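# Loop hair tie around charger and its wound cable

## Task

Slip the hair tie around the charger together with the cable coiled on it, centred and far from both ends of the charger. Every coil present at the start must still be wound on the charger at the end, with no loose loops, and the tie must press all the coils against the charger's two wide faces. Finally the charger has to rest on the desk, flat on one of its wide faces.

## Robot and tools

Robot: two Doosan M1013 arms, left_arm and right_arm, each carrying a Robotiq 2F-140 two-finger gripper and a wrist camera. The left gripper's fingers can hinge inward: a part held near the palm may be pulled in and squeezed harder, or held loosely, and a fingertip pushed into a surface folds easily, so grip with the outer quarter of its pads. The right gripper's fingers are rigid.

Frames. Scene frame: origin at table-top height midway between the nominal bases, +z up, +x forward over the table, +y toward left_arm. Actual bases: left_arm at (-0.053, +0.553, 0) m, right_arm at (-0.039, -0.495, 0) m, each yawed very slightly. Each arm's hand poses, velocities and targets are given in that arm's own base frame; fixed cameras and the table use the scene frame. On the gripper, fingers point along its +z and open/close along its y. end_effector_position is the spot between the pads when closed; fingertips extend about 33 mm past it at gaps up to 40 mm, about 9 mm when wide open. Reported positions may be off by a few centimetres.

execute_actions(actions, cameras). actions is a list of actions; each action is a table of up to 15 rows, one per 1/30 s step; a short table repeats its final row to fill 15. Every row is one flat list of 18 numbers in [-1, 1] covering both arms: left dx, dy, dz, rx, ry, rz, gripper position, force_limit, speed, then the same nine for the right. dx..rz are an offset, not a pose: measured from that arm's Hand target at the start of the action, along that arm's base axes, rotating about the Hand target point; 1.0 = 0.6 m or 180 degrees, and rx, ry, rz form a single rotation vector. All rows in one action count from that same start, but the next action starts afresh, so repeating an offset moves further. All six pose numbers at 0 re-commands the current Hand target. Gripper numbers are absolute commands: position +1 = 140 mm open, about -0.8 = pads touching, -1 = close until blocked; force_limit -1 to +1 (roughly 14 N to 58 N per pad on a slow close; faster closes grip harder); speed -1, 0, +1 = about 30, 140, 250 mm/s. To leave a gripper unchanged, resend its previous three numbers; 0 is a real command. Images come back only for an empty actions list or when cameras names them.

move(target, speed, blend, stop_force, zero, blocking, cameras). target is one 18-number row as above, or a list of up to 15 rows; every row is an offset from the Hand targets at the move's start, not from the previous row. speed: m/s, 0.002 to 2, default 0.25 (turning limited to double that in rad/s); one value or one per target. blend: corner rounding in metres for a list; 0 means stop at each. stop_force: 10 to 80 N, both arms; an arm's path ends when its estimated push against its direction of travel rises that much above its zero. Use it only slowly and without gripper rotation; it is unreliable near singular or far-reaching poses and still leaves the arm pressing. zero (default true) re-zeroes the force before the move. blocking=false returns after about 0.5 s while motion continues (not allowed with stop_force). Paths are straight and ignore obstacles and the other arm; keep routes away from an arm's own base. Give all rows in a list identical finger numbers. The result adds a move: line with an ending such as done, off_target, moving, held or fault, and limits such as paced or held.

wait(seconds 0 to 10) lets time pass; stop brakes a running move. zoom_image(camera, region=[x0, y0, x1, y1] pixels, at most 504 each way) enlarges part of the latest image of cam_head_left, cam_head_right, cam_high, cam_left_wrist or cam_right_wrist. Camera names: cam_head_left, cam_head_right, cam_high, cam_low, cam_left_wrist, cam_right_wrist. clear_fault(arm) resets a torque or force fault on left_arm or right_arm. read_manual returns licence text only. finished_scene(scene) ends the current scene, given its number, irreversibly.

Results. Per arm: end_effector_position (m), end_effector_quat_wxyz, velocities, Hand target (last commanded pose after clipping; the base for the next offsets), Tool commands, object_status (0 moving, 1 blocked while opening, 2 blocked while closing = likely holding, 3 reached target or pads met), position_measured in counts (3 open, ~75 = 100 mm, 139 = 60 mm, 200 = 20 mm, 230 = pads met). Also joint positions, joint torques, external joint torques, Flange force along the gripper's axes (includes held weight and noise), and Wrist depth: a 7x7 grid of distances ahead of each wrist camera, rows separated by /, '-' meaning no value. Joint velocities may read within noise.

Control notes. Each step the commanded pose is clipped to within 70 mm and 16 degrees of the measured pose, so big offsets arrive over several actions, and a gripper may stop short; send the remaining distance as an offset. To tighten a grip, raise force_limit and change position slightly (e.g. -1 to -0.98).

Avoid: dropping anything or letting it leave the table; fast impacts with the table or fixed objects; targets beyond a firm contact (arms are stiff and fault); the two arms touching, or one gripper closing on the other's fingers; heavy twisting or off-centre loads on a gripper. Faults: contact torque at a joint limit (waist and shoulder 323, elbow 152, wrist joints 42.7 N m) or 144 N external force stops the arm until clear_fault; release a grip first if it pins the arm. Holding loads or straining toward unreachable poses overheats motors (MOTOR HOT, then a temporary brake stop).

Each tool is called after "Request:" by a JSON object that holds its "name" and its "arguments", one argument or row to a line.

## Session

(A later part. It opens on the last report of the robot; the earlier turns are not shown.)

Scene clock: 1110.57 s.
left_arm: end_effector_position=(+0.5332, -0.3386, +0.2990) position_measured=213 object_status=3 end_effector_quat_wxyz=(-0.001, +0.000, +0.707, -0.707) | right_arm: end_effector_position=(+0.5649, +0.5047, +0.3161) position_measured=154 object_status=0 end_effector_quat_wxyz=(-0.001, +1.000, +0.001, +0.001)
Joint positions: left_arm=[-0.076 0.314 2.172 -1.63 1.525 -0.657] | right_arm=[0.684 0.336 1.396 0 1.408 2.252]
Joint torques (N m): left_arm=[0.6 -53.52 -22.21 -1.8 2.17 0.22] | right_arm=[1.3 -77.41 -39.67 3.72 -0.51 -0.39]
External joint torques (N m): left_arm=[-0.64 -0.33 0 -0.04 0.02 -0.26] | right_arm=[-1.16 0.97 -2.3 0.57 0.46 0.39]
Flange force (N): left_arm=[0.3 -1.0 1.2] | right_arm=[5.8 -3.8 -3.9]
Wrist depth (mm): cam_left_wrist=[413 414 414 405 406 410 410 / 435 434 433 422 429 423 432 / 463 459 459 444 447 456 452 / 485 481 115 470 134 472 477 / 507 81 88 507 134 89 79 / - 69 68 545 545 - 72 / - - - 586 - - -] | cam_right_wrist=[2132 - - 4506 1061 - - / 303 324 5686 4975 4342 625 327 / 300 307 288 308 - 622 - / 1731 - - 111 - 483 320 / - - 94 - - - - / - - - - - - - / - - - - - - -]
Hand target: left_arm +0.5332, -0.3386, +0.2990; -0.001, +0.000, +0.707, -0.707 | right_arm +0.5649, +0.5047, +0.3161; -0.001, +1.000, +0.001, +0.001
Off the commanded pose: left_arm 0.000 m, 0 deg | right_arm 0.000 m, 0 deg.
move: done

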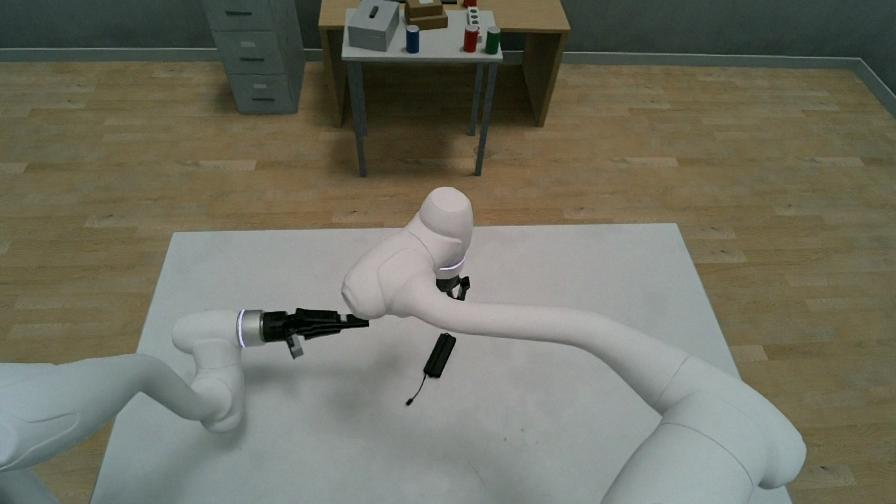

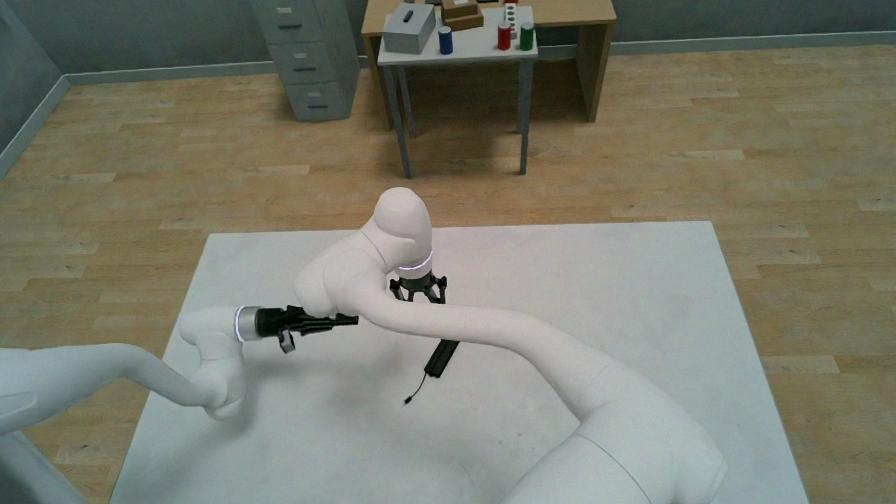

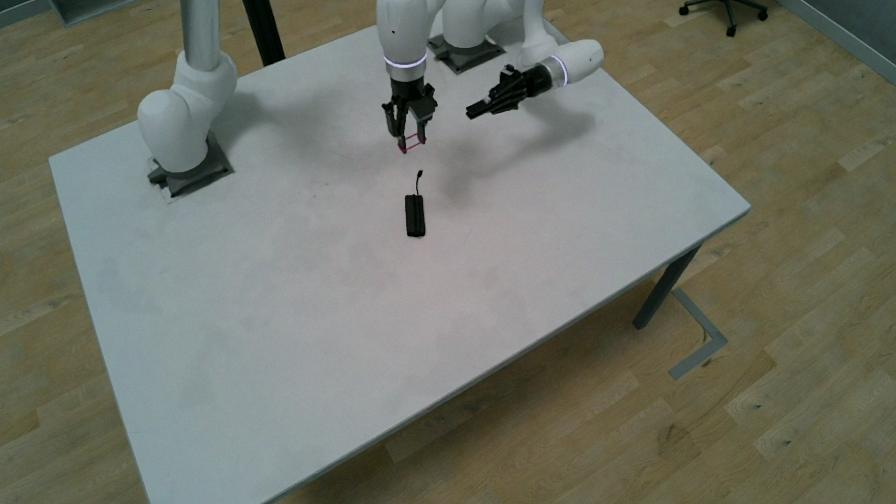

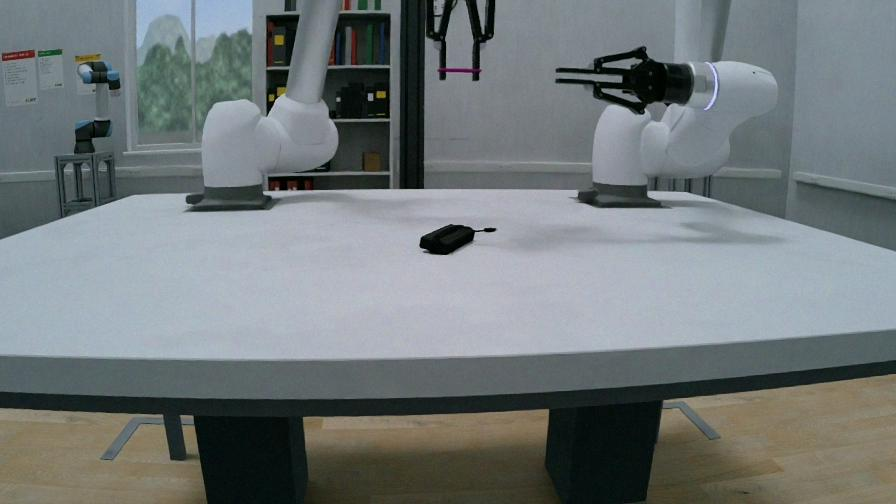

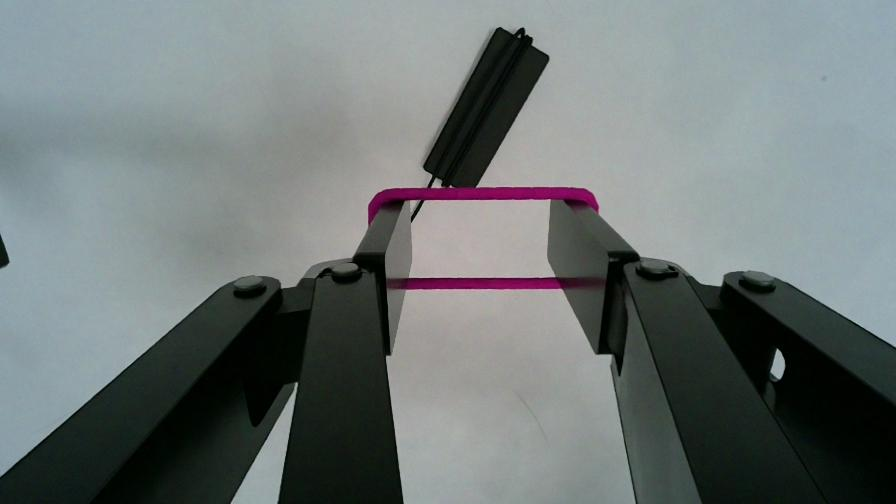

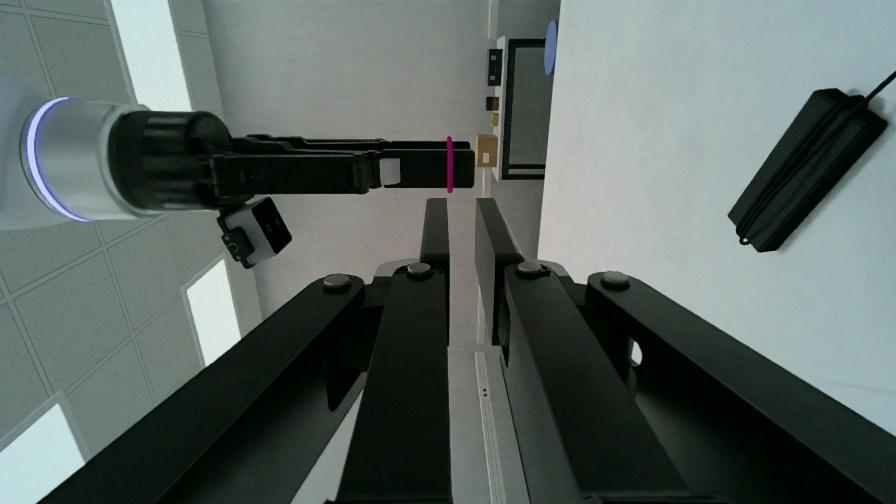

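Request:
{"name": "move", "arguments": {
  "target": [
    [0,0,0,0,0,0,-0.66,-0.6,-1,0,-0.35,0.04,0,0,0,-0.03,-0.5,-1],
    [0,0,0,0.488,-0.128,-0.128,-0.66,-0.6,-1,0,-0.5,0.08,0.385,-0.385,0.385,-0.03,-0.5,-1]
  ],
  "blend": [0.05,0],
  "cameras": ["all"]
}}

Scene clock: 1150.00 s.
left_arm: end_effector_position=(+0.5332, -0.3385, +0.2990) position_measured=213 object_status=3 end_effector_quat_wxyz=(-0.001, +0.252, +0.968, +0.000) | right_arm: end_effector_position=(+0.5649, +0.2047, +0.3641) position_measured=154 object_status=1 end_effector_quat_wxyz=(+0.500, -0.498, -0.501, -0.501)
Joint positions: left_arm=[-0.62 0.143 1.671 0 1.329 -1.681] | right_arm=[-0.282 0.283 2.047 1.375 1.777 -0.782]
Joint torques (N m): left_arm=[0.93 -54.51 -40.1 4.11 0 0.3] | right_arm=[0.03 -63.47 -31.2 2.05 1.6 -0.36]
External joint torques (N m): left_arm=[-0.79 -0.88 -0.49 0.06 0.04 -0.3] | right_arm=[-0.11 1.46 -1.71 0.53 0.36 0.36]
Flange force (N): left_arm=[0.7 -1.7 -1.1] | right_arm=[0.4 5.3 -1.1]
Wrist depth (mm): cam_left_wrist=[3789 3486 983 550 - - 3486 / - - 1094 580 - 3533 - / 4508 972 1099 621 3962 - - / 3631 1002 109 1117 134 1239 3789 / 921 81 88 854 117 89 82 / - 69 68 667 655 - 72 / - 70 - 521 - - -] | cam_right_wrist=[- - - 403 - 420 399 / 418 - - 420 454 - - / 437 - 439 435 - - - / - - 455 112 - - - / - - 94 - - - - / 518 - - - - - 531 / - - - - - - -]
Hand target: left_arm +0.5332, -0.3386, +0.2990; -0.001, +0.252, +0.968, +0.000 | right_arm +0.5649, +0.2047, +0.3641; +0.500, -0.498, -0.501, -0.501
Off the commanded pose: left_arm 0.000 m, 0 deg | right_arm 0.000 m, 0 deg.
move: done

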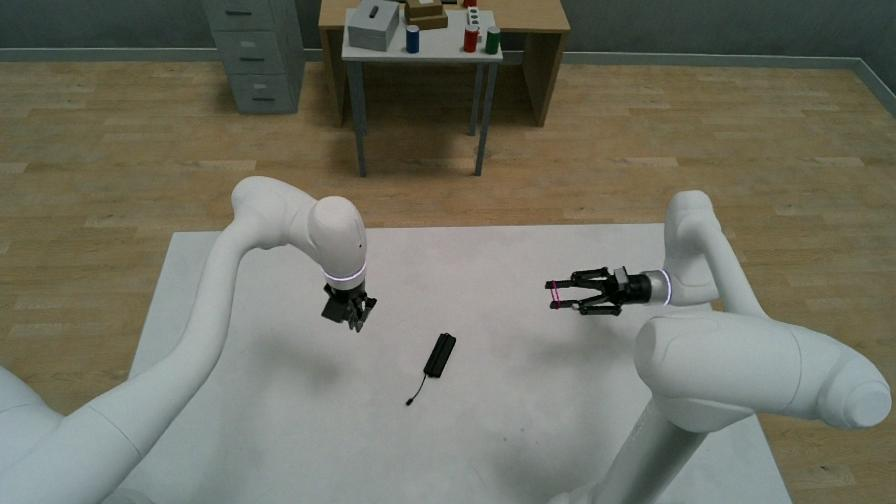

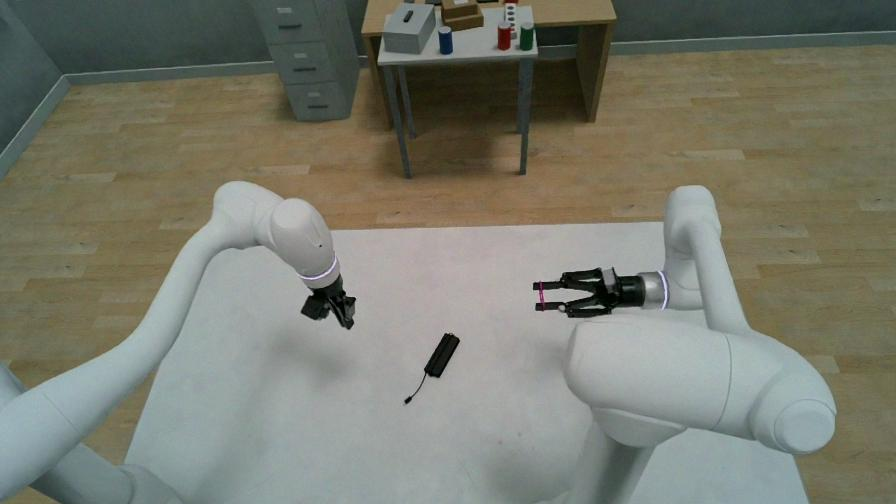

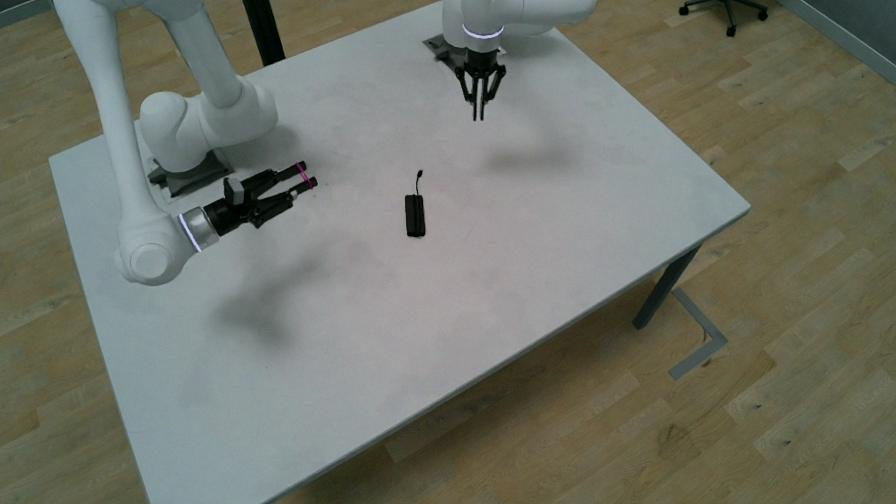

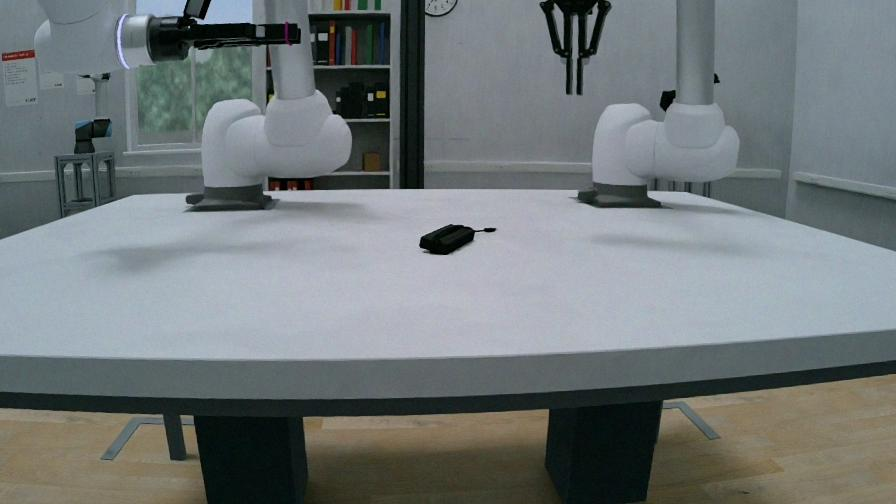

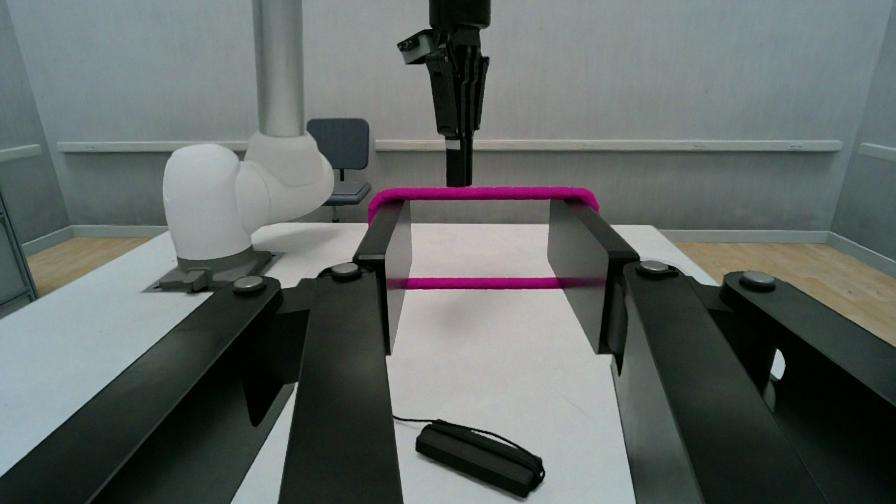

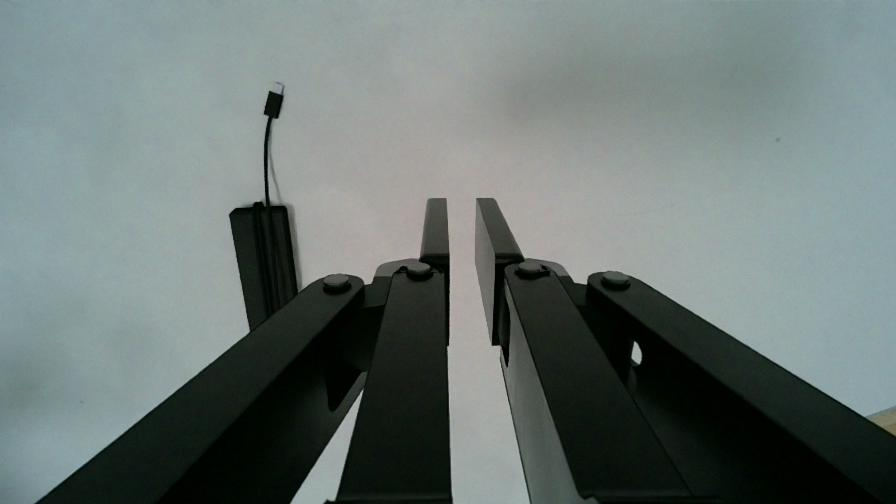

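Request:
{"name": "move", "arguments": {
  "target": [-0.043,-0.292,-0.22,0,0,0,0.12,-0.6,-1,0,0,0,0,0,0,-0.07,0.6,-1],
  "cameras": ["cam_right_wrist","cam_left_wrist","cam_high"]
}}

Request:
{"name": "wait", "arguments": {
  "seconds": 0.1
}}

Scene clock: 1189.40 s.
left_arm: end_effector_position=(+0.5074, -0.5138, +0.1670) position_measured=114 object_status=0 end_effector_quat_wxyz=(-0.001, +0.252, +0.968, +0.000) | right_arm: end_effector_position=(+0.5649, +0.2047, +0.3641) position_measured=138 object_status=3 end_effector_quat_wxyz=(+0.500, -0.498, -0.501, -0.501)
Joint positions: left_arm=[-0.839 0.353 1.651 -0.001 1.139 -1.899] | right_arm=[-0.282 0.283 2.047 1.374 1.777 -0.782]
Joint torques (N m): left_arm=[0.38 -71.93 -37.18 3.7 0.04 0.3] | right_arm=[1.39 -63.56 -31.25 2.08 1.57 -0.26]
External joint torques (N m): left_arm=[-0.54 -2.16 -0.93 0.2 0 -0.3] | right_arm=[-1.47 1.35 -1.9 0.51 0.39 0.26]
Flange force (N): left_arm=[1.5 -0.8 -2.4] | right_arm=[0.5 4.8 -3.5]
Wrist depth (mm): cam_left_wrist=[- 3845 895 395 487 3189 3582 / 3533 4286 1050 427 - - - / - 987 1038 445 155 4358 - / 3845 1010 108 456 134 3533 3962 / 898 84 91 769 135 - 82 / - 72 69 641 659 - 73 / - - - 521 512 - -] | cam_right_wrist=[- 280 275 269 - 276 - / 288 - - - 293 291 - / - 303 - 288 - 311 - / 319 - 128 - 132 - - / - - 86 313 - 92 - / - - - - - - - / - - - - - - -]
Hand target: left_arm +0.5074, -0.5138, +0.1670; -0.001, +0.252, +0.968, +0.000 | right_arm +0.5649, +0.2047, +0.3641; +0.500, -0.498, -0.501, -0.501
Off the commanded pose: left_arm 0.000 m, 0 deg | right_arm 0.000 m, 0 deg.
move: done
Images, in order (width x height): cam_high 896x504, cam_left_wrist 896x504, cam_right_wrist 896x504.

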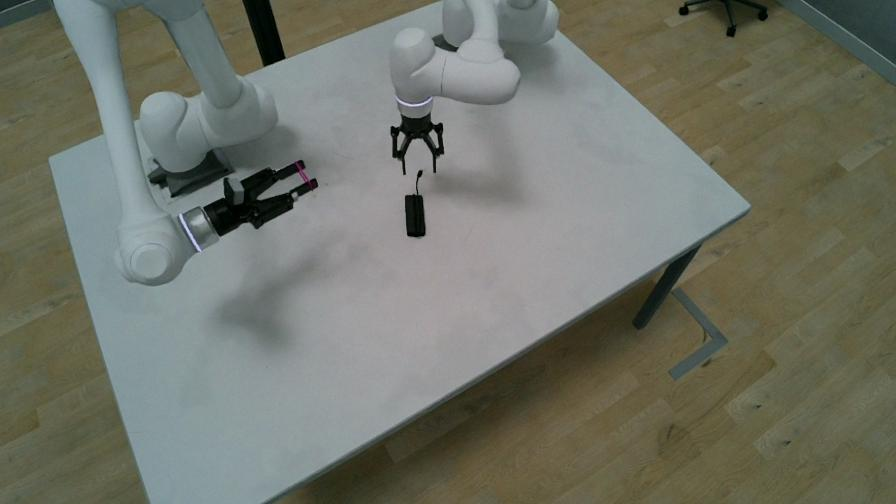

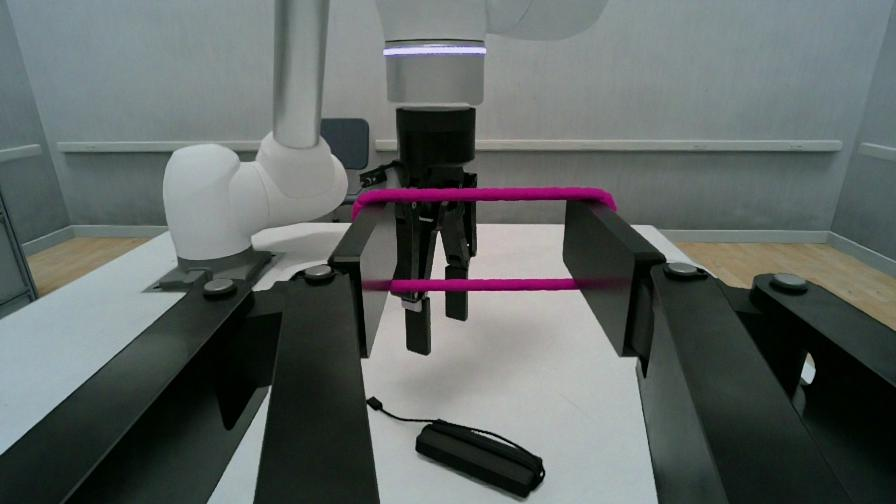

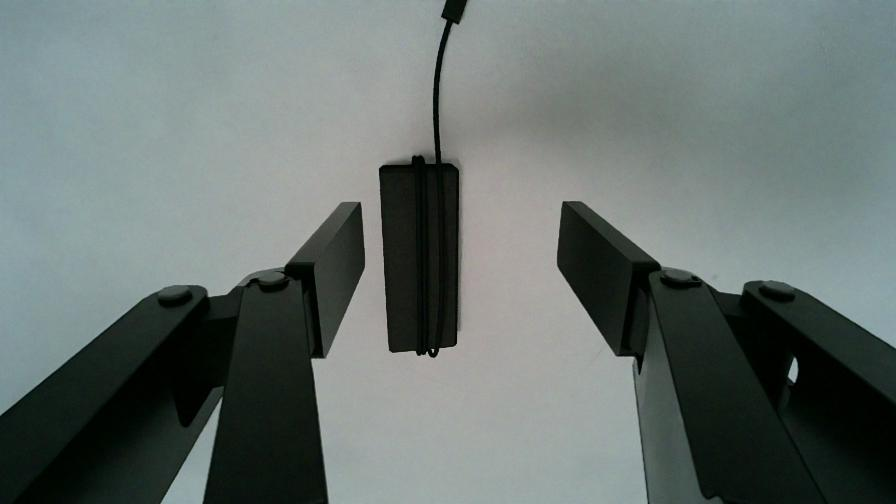

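Scene clock: 1189.50 s.
left_arm: end_effector_position=(+0.5074, -0.5138, +0.1670) position_measured=114 object_status=3 end_effector_quat_wxyz=(-0.001, +0.252, +0.968, +0.000) | right_arm: end_effector_position=(+0.5649, +0.2047, +0.3641) position_measured=138 object_status=3 end_effector_quat_wxyz=(+0.500, -0.498, -0.501, -0.501)
Joint positions: left_arm=[-0.839 0.353 1.651 -0.001 1.139 -1.899] | right_arm=[-0.282 0.283 2.047 1.374 1.777 -0.782]
Joint torques (N m): left_arm=[0.51 -72.02 -37.39 3.8 -0.1 0.3] | right_arm=[1.83 -63.66 -31.04 2.14 1.65 -0.33]
External joint torques (N m): left_arm=[-0.39 -1.86 -0.63 0.1 0.14 -0.3] | right_arm=[-1.77 1.55 -1.94 0.43 0.31 0.33]
Flange force (N): left_arm=[1.6 -0.5 -2.1] | right_arm=[0.3 5.0 -4.0]
Wrist depth (mm): cam_left_wrist=[- 3486 947 391 483 - 3631 / 3789 - 994 414 - 3533 - / 4217 961 1038 429 - - - / 3631 998 108 467 135 3735 3486 / 921 84 91 758 135 - 81 / - 72 69 654 655 - 73 / - - - 518 516 - -] | cam_right_wrist=[- 271 - - 276 276 281 / - - 285 - - 293 296 / 300 304 295 - - 322 - / - 320 128 297 131 - 329 / - - 86 318 - 92 - / - - - 373 - - - / - - 397 - - - -]
Hand target: left_arm +0.5074, -0.5138, +0.1670; -0.001, +0.252, +0.968, +0.000 | right_arm +0.5649, +0.2047, +0.3641; +0.500, -0.498, -0.501, -0.501
Tool commands: left_gripper/position=+0.12 left_gripper/force_limit=-0.6 left_gripper/speed=-1.0 right_gripper/position=-0.07 right_gripper/force_limit=+0.6 right_gripper/speed=-1.0
Off the commanded pose: left_arm 0.000 m, 0 deg | right_arm 0.000 m, 0 deg.
wait: 0.10 s; no rest

Request:
{"name": "move", "arguments": {
  "target": [
    [-0.008,-0.0347,-0.15,0,0,0.016,0.12,-0.5,-1,0,0,0,0,0,0,-0.07,0.6,-1],
    [-0.008,-0.0347,-0.22,0,0,0.016,0.12,-0.5,-1,0,0,0,0,0,0,-0.07,0.6,-1]
  ],
  "blend": [0.01,0],
  "speed": [0.2,0.08],
  "cameras": ["cam_right_wrist","cam_low"]
}}

Scene clock: 1211.57 s.
left_arm: end_effector_position=(+0.5026, -0.5346, +0.0350) position_measured=114 object_status=3 end_effector_quat_wxyz=(-0.001, +0.228, +0.974, +0.000) | right_arm: end_effector_position=(+0.5649, +0.2047, +0.3641) position_measured=138 object_status=3 end_effector_quat_wxyz=(+0.500, -0.498, -0.501, -0.501)
Joint positions: left_arm=[-0.863 0.479 1.734 -0.001 0.929 -1.973] | right_arm=[-0.282 0.283 2.047 1.374 1.777 -0.782]
Joint torques (N m): left_arm=[0.76 -79.41 -32.89 3.43 -0.06 0.25] | right_arm=[1.85 -63.23 -30.78 2.01 1.49 -0.3]
External joint torques (N m): left_arm=[-1.09 -1.7 -0.49 -0.02 0.11 -0.25] | right_arm=[-1.87 1.2 -2.11 0.55 0.47 0.3]
Flange force (N): left_arm=[1.7 -1.3 -2.1] | right_arm=[0.9 4.9 -4.2]
Wrist depth (mm): cam_left_wrist=[- - 886 381 3789 - - / 3352 - 954 388 472 3789 - / 4286 968 1046 407 153 4358 4022 / 3789 994 108 436 135 3845 3789 / 911 84 91 555 135 - 81 / - 72 69 623 652 - 73 / - - - 519 511 - -] | cam_right_wrist=[153 152 152 153 153 153 154 / 160 160 159 161 - 163 163 / 168 169 - 169 170 - 170 / 181 181 156 - 149 179 189 / - - 128 - - 92 190 / - - - - 209 - - / - - - - 223 - -]
Hand target: left_arm +0.5026, -0.5346, +0.0350; -0.001, +0.228, +0.974, +0.000 | right_arm +0.5649, +0.2047, +0.3641; +0.500, -0.498, -0.501, -0.501
Off the commanded pose: left_arm 0.000 m, 0 deg | right_arm 0.000 m, 0 deg.
move: done
Images, in order (width x height): cam_low 896x504, cam_right_wrist 896x504.

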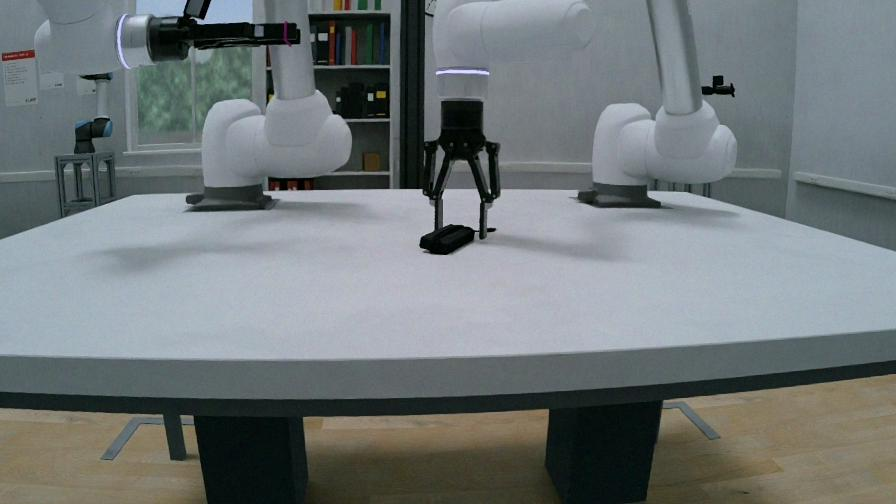

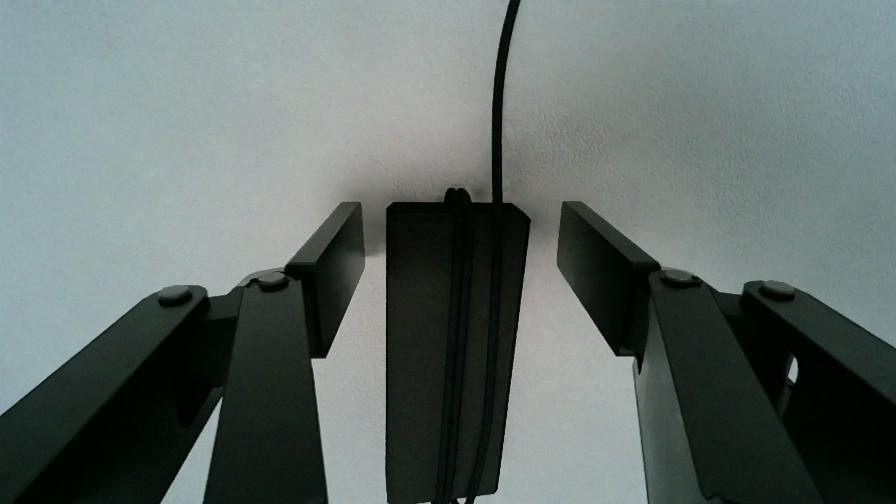

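Request:
{"name": "move", "arguments": {
  "target": [
    [0,0,0,0,0,-0.014,0.12,-0.5,-1,0,0,0,0,0,0,-0.07,0.6,-1],
    [0,0,0,0,0,-0.014,-1,-0.5,-1,0,0,0,0,0,0,-0.07,0.6,-1]
  ],
  "cameras": ["cam_right_wrist"]
}}

Request:
{"name": "wait", "arguments": {
  "seconds": 1,
  "cameras": ["cam_right_wrist"]
}}

Scene clock: 1222.57 s.
left_arm: end_effector_position=(+0.5025, -0.5346, +0.0350) position_measured=153 object_status=0 end_effector_quat_wxyz=(-0.001, +0.249, +0.968, +0.000) | right_arm: end_effector_position=(+0.5649, +0.2047, +0.3641) position_measured=138 object_status=3 end_effector_quat_wxyz=(+0.500, -0.498, -0.501, -0.501)
Joint positions: left_arm=[-0.863 0.479 1.734 -0.001 0.929 -1.929] | right_arm=[-0.282 0.283 2.047 1.374 1.777 -0.782]
Joint torques (N m): left_arm=[3.24 -77.16 -31.48 4.1 -0.04 0.3] | right_arm=[1.51 -63.06 -30.79 2.05 1.62 -0.33]
External joint torques (N m): left_arm=[-3.32 -4.78 -2.29 -0.65 0.08 -0.3] | right_arm=[-1.54 0.84 -2.31 0.53 0.34 0.33]
Flange force (N): left_arm=[3.0 -4.2 -6.2] | right_arm=[1.5 5.0 -3.5]
Wrist depth (mm): cam_left_wrist=[- - 895 379 - - - / - 4933 954 387 487 - - / - 976 1046 407 449 4286 3962 / 3962 1013 108 434 135 3789 3396 / 934 84 91 541 135 - 82 / - 71 69 601 647 - 73 / - - - 516 527 - -] | cam_right_wrist=[- 150 155 153 153 155 154 / - 159 160 162 163 160 163 / - 169 170 165 169 - 173 / 179 179 136 - 151 179 186 / - - 92 - - 91 195 / - - - - - - - / - - - 184 - - -]
Hand target: left_arm +0.5026, -0.5346, +0.0350; -0.001, +0.249, +0.968, +0.000 | right_arm +0.5649, +0.2047, +0.3641; +0.500, -0.498, -0.501, -0.501
Off the commanded pose: left_arm 0.000 m, 0 deg | right_arm 0.000 m, 0 deg.
move: done
Images, in order (width x height): cam_right_wrist 896x504.

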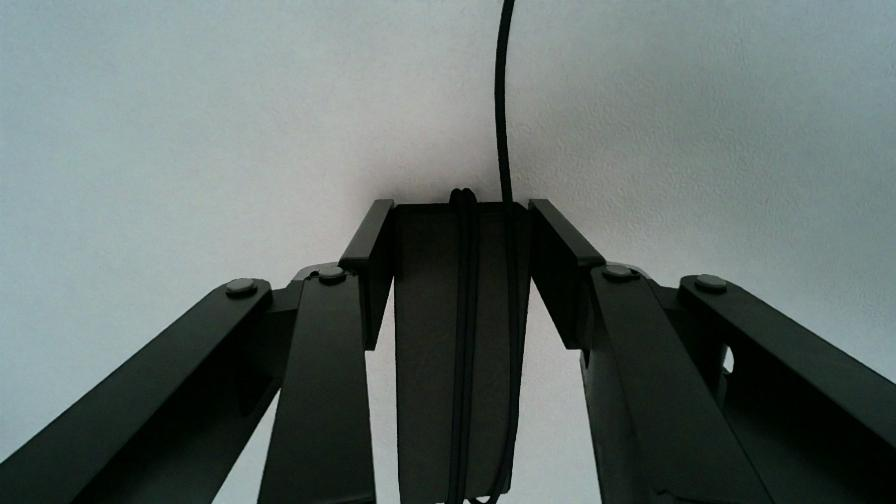

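Scene clock: 1223.57 s.
left_arm: end_effector_position=(+0.5025, -0.5346, +0.0350) position_measured=153 object_status=2 end_effector_quat_wxyz=(-0.001, +0.249, +0.968, +0.000) | right_arm: end_effector_position=(+0.5649, +0.2047, +0.3641) position_measured=138 object_status=3 end_effector_quat_wxyz=(+0.500, -0.498, -0.501, -0.501)
Joint positions: left_arm=[-0.863 0.479 1.734 -0.001 0.929 -1.929] | right_arm=[-0.282 0.283 2.047 1.374 1.777 -0.782]
Joint torques (N m): left_arm=[2.81 -77.14 -31.75 4.21 0 0.28] | right_arm=[2.15 -63.36 -30.9 2.12 1.58 -0.23]
External joint torques (N m): left_arm=[-3.18 -3.98 -1.78 -0.79 0.04 -0.28] | right_arm=[-2.14 1.23 -2.1 0.45 0.38 0.23]
Flange force (N): left_arm=[3.0 -4.0 -5.1] | right_arm=[0.7 4.7 -4.7]
Wrist depth (mm): cam_left_wrist=[- - 860 379 - 3533 3113 / 3076 3631 968 388 482 - - / 3533 990 1038 402 501 3352 3683 / 3683 1013 108 429 134 3440 3396 / 917 84 91 513 135 - 82 / - 72 69 575 654 - 73 / - - - 513 529 - -] | cam_right_wrist=[153 151 151 151 153 152 155 / - 158 160 159 162 163 163 / - 167 168 168 171 173 173 / - 181 136 - 151 180 180 / - - 92 - 166 91 191 / - - - - - - - / - - - 186 - - -]
Hand target: left_arm +0.5026, -0.5346, +0.0350; -0.001, +0.249, +0.968, +0.000 | right_arm +0.5649, +0.2047, +0.3641; +0.500, -0.498, -0.501, -0.501
Tool commands: left_gripper/position=-1.0 left_gripper/force_limit=-0.5 left_gripper/speed=-1.0 right_gripper/position=-0.07 right_gripper/force_limit=+0.6 right_gripper/speed=-1.0
Off the commanded pose: left_arm 0.000 m, 0 deg | right_arm 0.000 m, 0 deg.
wait: 1.00 s; at rest by 0.17 s
Images, in order (width x height): cam_right_wrist 896x504.

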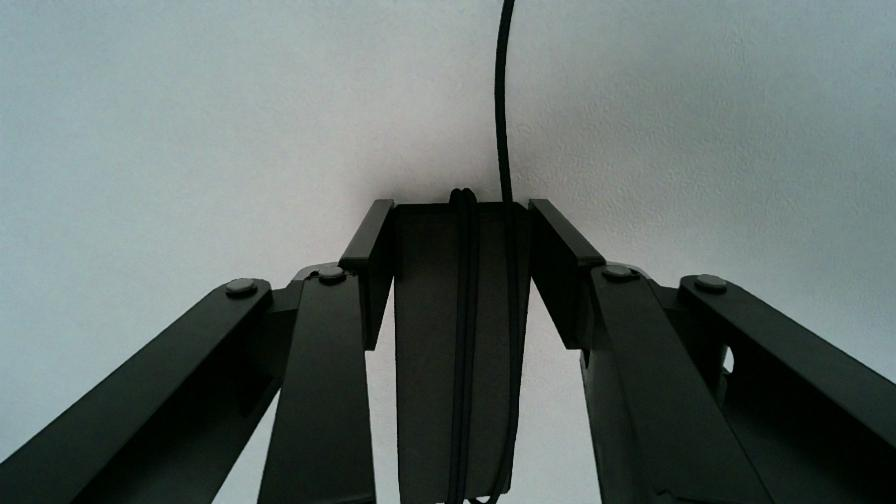

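Request:
{"name": "move", "arguments": {
  "target": [
    [0,0,0.1,0,0,0,-1,-0.5,-1,0,0,0,0,0,0,-0.07,0.6,-1],
    [0.03,0.05,0.49,0,0,-0.340,-1,-0.5,-1,0,0,0,0,0,0,-0.07,0.6,-1]
  ],
  "blend": [0.03,0],
  "speed": [0.08,0.25],
  "cameras": ["all"]
}}

Scene clock: 1245.50 s.
left_arm: end_effector_position=(+0.5206, -0.5045, +0.3291) position_measured=154 object_status=2 end_effector_quat_wxyz=(+0.000, +0.708, +0.707, +0.000) | right_arm: end_effector_position=(+0.5649, +0.2047, +0.3641) position_measured=138 object_status=3 end_effector_quat_wxyz=(+0.500, -0.498, -0.501, -0.501)
Joint positions: left_arm=[-0.818 0.281 1.445 0.001 1.416 -0.816] | right_arm=[-0.282 0.283 2.047 1.374 1.777 -0.782]
Joint torques (N m): left_arm=[0.86 -71.02 -42.38 4.03 -0.09 0.38] | right_arm=[1.3 -63.14 -30.89 1.98 1.56 -0.3]
External joint torques (N m): left_arm=[-0.6 0.33 0.86 0.28 0.12 -0.38] | right_arm=[-1.33 1.02 -2.03 0.59 0.4 0.3]
Flange force (N): left_arm=[-0.1 -1.9 1.1] | right_arm=[1.1 4.8 -3.1]
Wrist depth (mm): cam_left_wrist=[- - 951 420 - - - / - - 1063 444 3040 4085 2724 / - 990 1072 466 3631 4085 4150 / 4150 994 108 463 134 3962 3845 / 905 84 91 800 135 - 81 / - 72 69 660 650 - 73 / - - - 538 537 - -] | cam_right_wrist=[- - - - - 426 416 / 441 - - - - - 456 / 459 485 - - 477 477 - / 503 - 123 152 138 500 554 / 524 - 92 - - 91 - / - - - - - - - / - - - - - - -]
Hand target: left_arm +0.5206, -0.5046, +0.3290; -0.001, +0.708, +0.707, +0.000 | right_arm +0.5649, +0.2047, +0.3641; +0.500, -0.498, -0.501, -0.501
Off the commanded pose: left_arm 0.000 m, 0 deg | right_arm 0.000 m, 0 deg.
move: done

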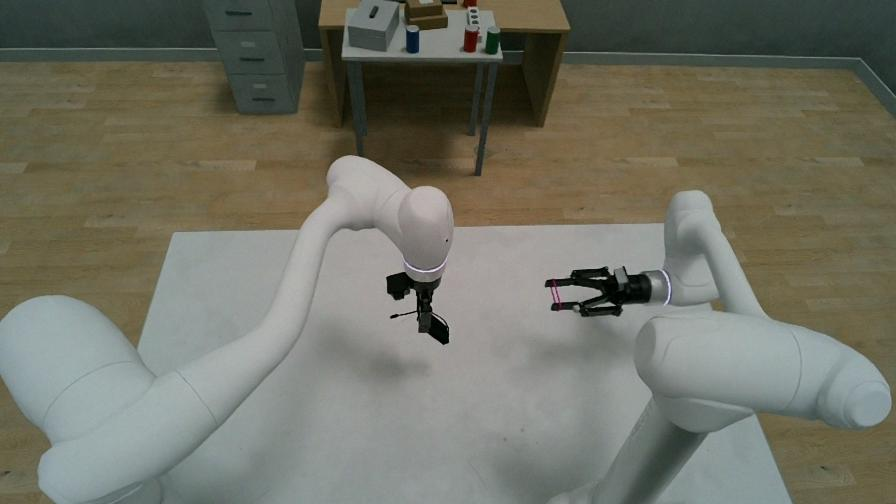

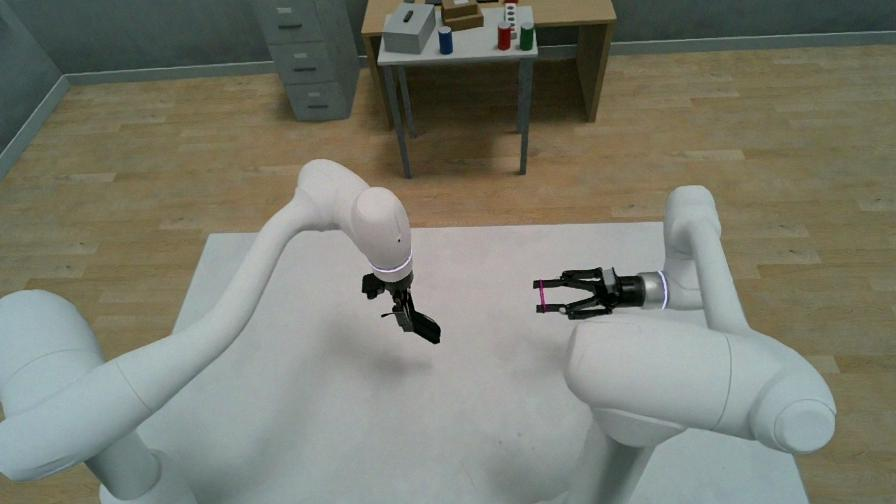

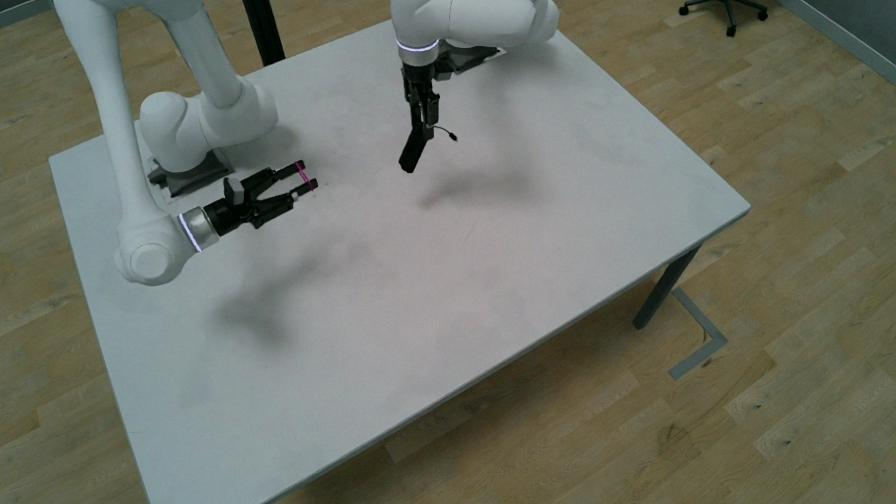

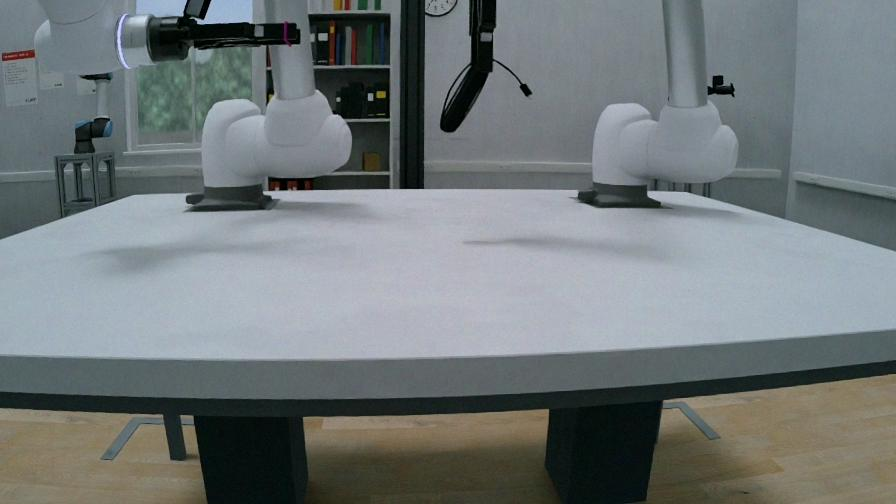

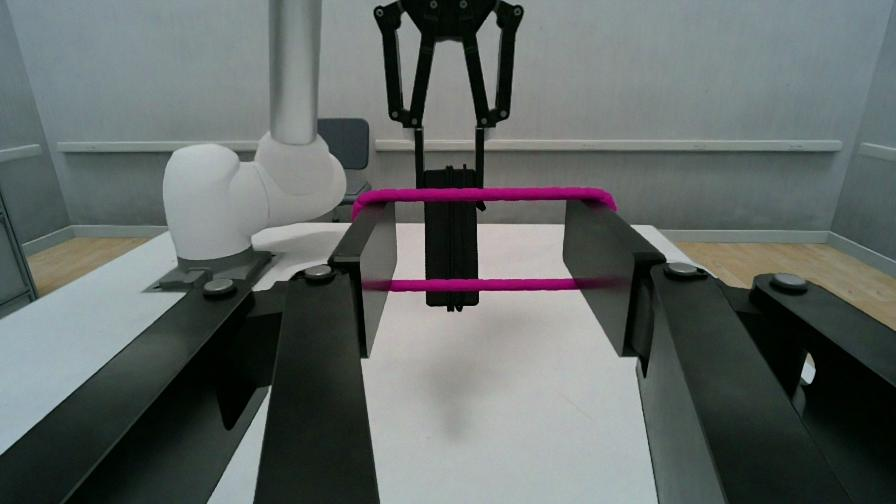

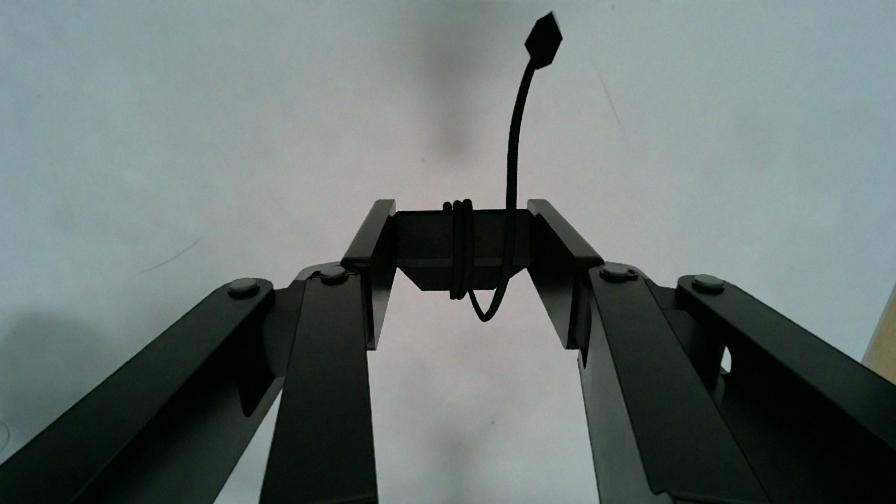

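Request:
{"name": "move", "arguments": {
  "target": [
    [0,0,-0.25,0,0,0,-1,-0.5,-1,0,0,0,0,0,0,-0.07,0.6,-1],
    [0,0,-0.489,0,0,0,-1,-0.5,-1,0,0,0,0,0,0,-0.07,0.6,-1]
  ],
  "blend": [0.02,0],
  "speed": [0.15,0.06],
  "cameras": ["cam_right_wrist","cam_low","cam_high"]
}}

Scene clock: 1295.57 s.
left_arm: end_effector_position=(+0.5206, -0.5046, +0.0356) position_measured=154 object_status=2 end_effector_quat_wxyz=(-0.001, +0.708, +0.707, +0.000) | right_arm: end_effector_position=(+0.5649, +0.2047, +0.3641) position_measured=138 object_status=3 end_effector_quat_wxyz=(+0.500, -0.498, -0.501, -0.501)
Joint positions: left_arm=[-0.818 0.467 1.753 0.001 0.923 -0.817] | right_arm=[-0.282 0.283 2.047 1.374 1.777 -0.782]
Joint torques (N m): left_arm=[-1.15 -77.5 -33.83 2.86 -0.7 0.35] | right_arm=[1.86 -63.06 -30.87 2.04 1.63 -0.43]
External joint torques (N m): left_arm=[1.04 -2.58 0.48 0.59 0.73 -0.35] | right_arm=[-1.87 1.08 -1.93 0.52 0.33 0.43]
Flange force (N): left_arm=[3.3 -2.0 -3.4] | right_arm=[1.1 4.5 -4.0]
Wrist depth (mm): cam_left_wrist=[4217 - 886 407 5028 - - / 4508 - 990 416 502 - - / 3902 958 1059 434 155 - 4022 / 4150 1010 108 469 135 3631 3440 / 921 84 91 529 135 - 81 / - 72 69 605 650 - 73 / - - - 519 534 - -] | cam_right_wrist=[- 154 153 155 154 - 155 / - 160 161 158 162 164 164 / 169 169 168 - 172 174 173 / 179 177 117 - 132 183 183 / 191 - 92 - - 91 - / - - - 177 - - - / - - - 222 - - -]
Hand target: left_arm +0.5206, -0.5046, +0.0356; -0.001, +0.708, +0.707, +0.000 | right_arm +0.5649, +0.2047, +0.3641; +0.500, -0.498, -0.501, -0.501
Off the commanded pose: left_arm 0.000 m, 0 deg | right_arm 0.000 m, 0 deg.
move: done
Images, in order (width x height): cam_high 896x504, cam_low 896x504, cam_right_wrist 896x504.

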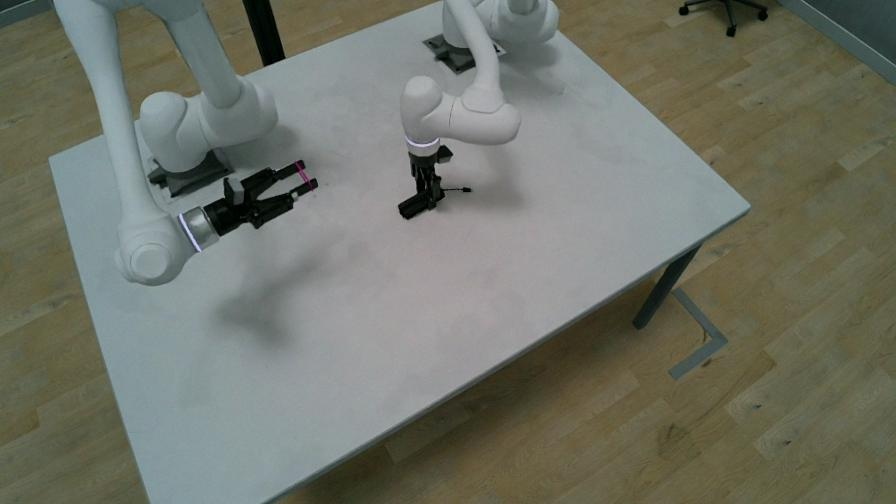

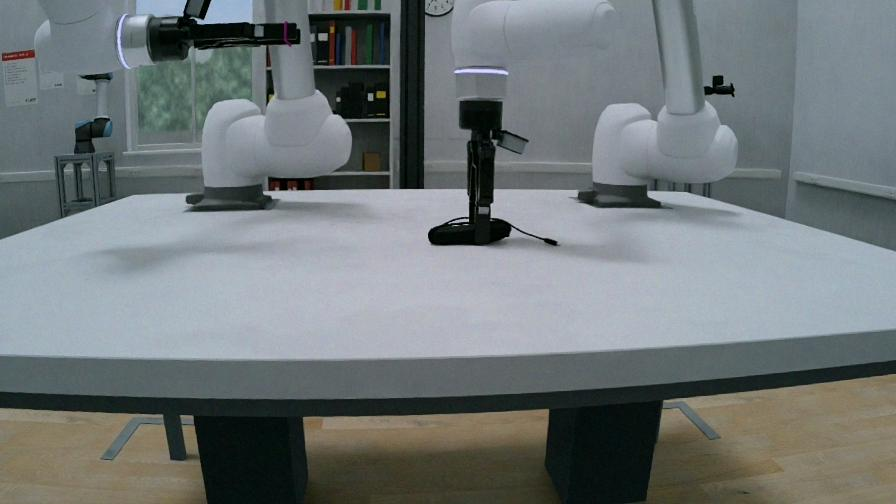

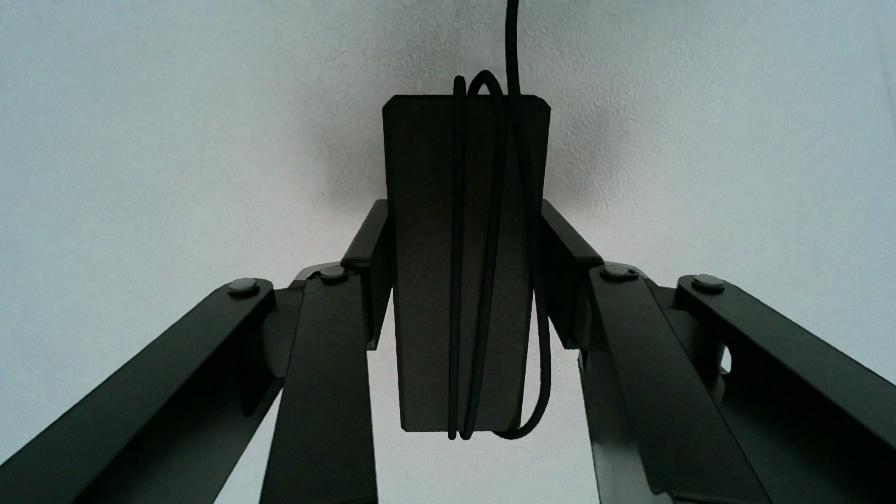

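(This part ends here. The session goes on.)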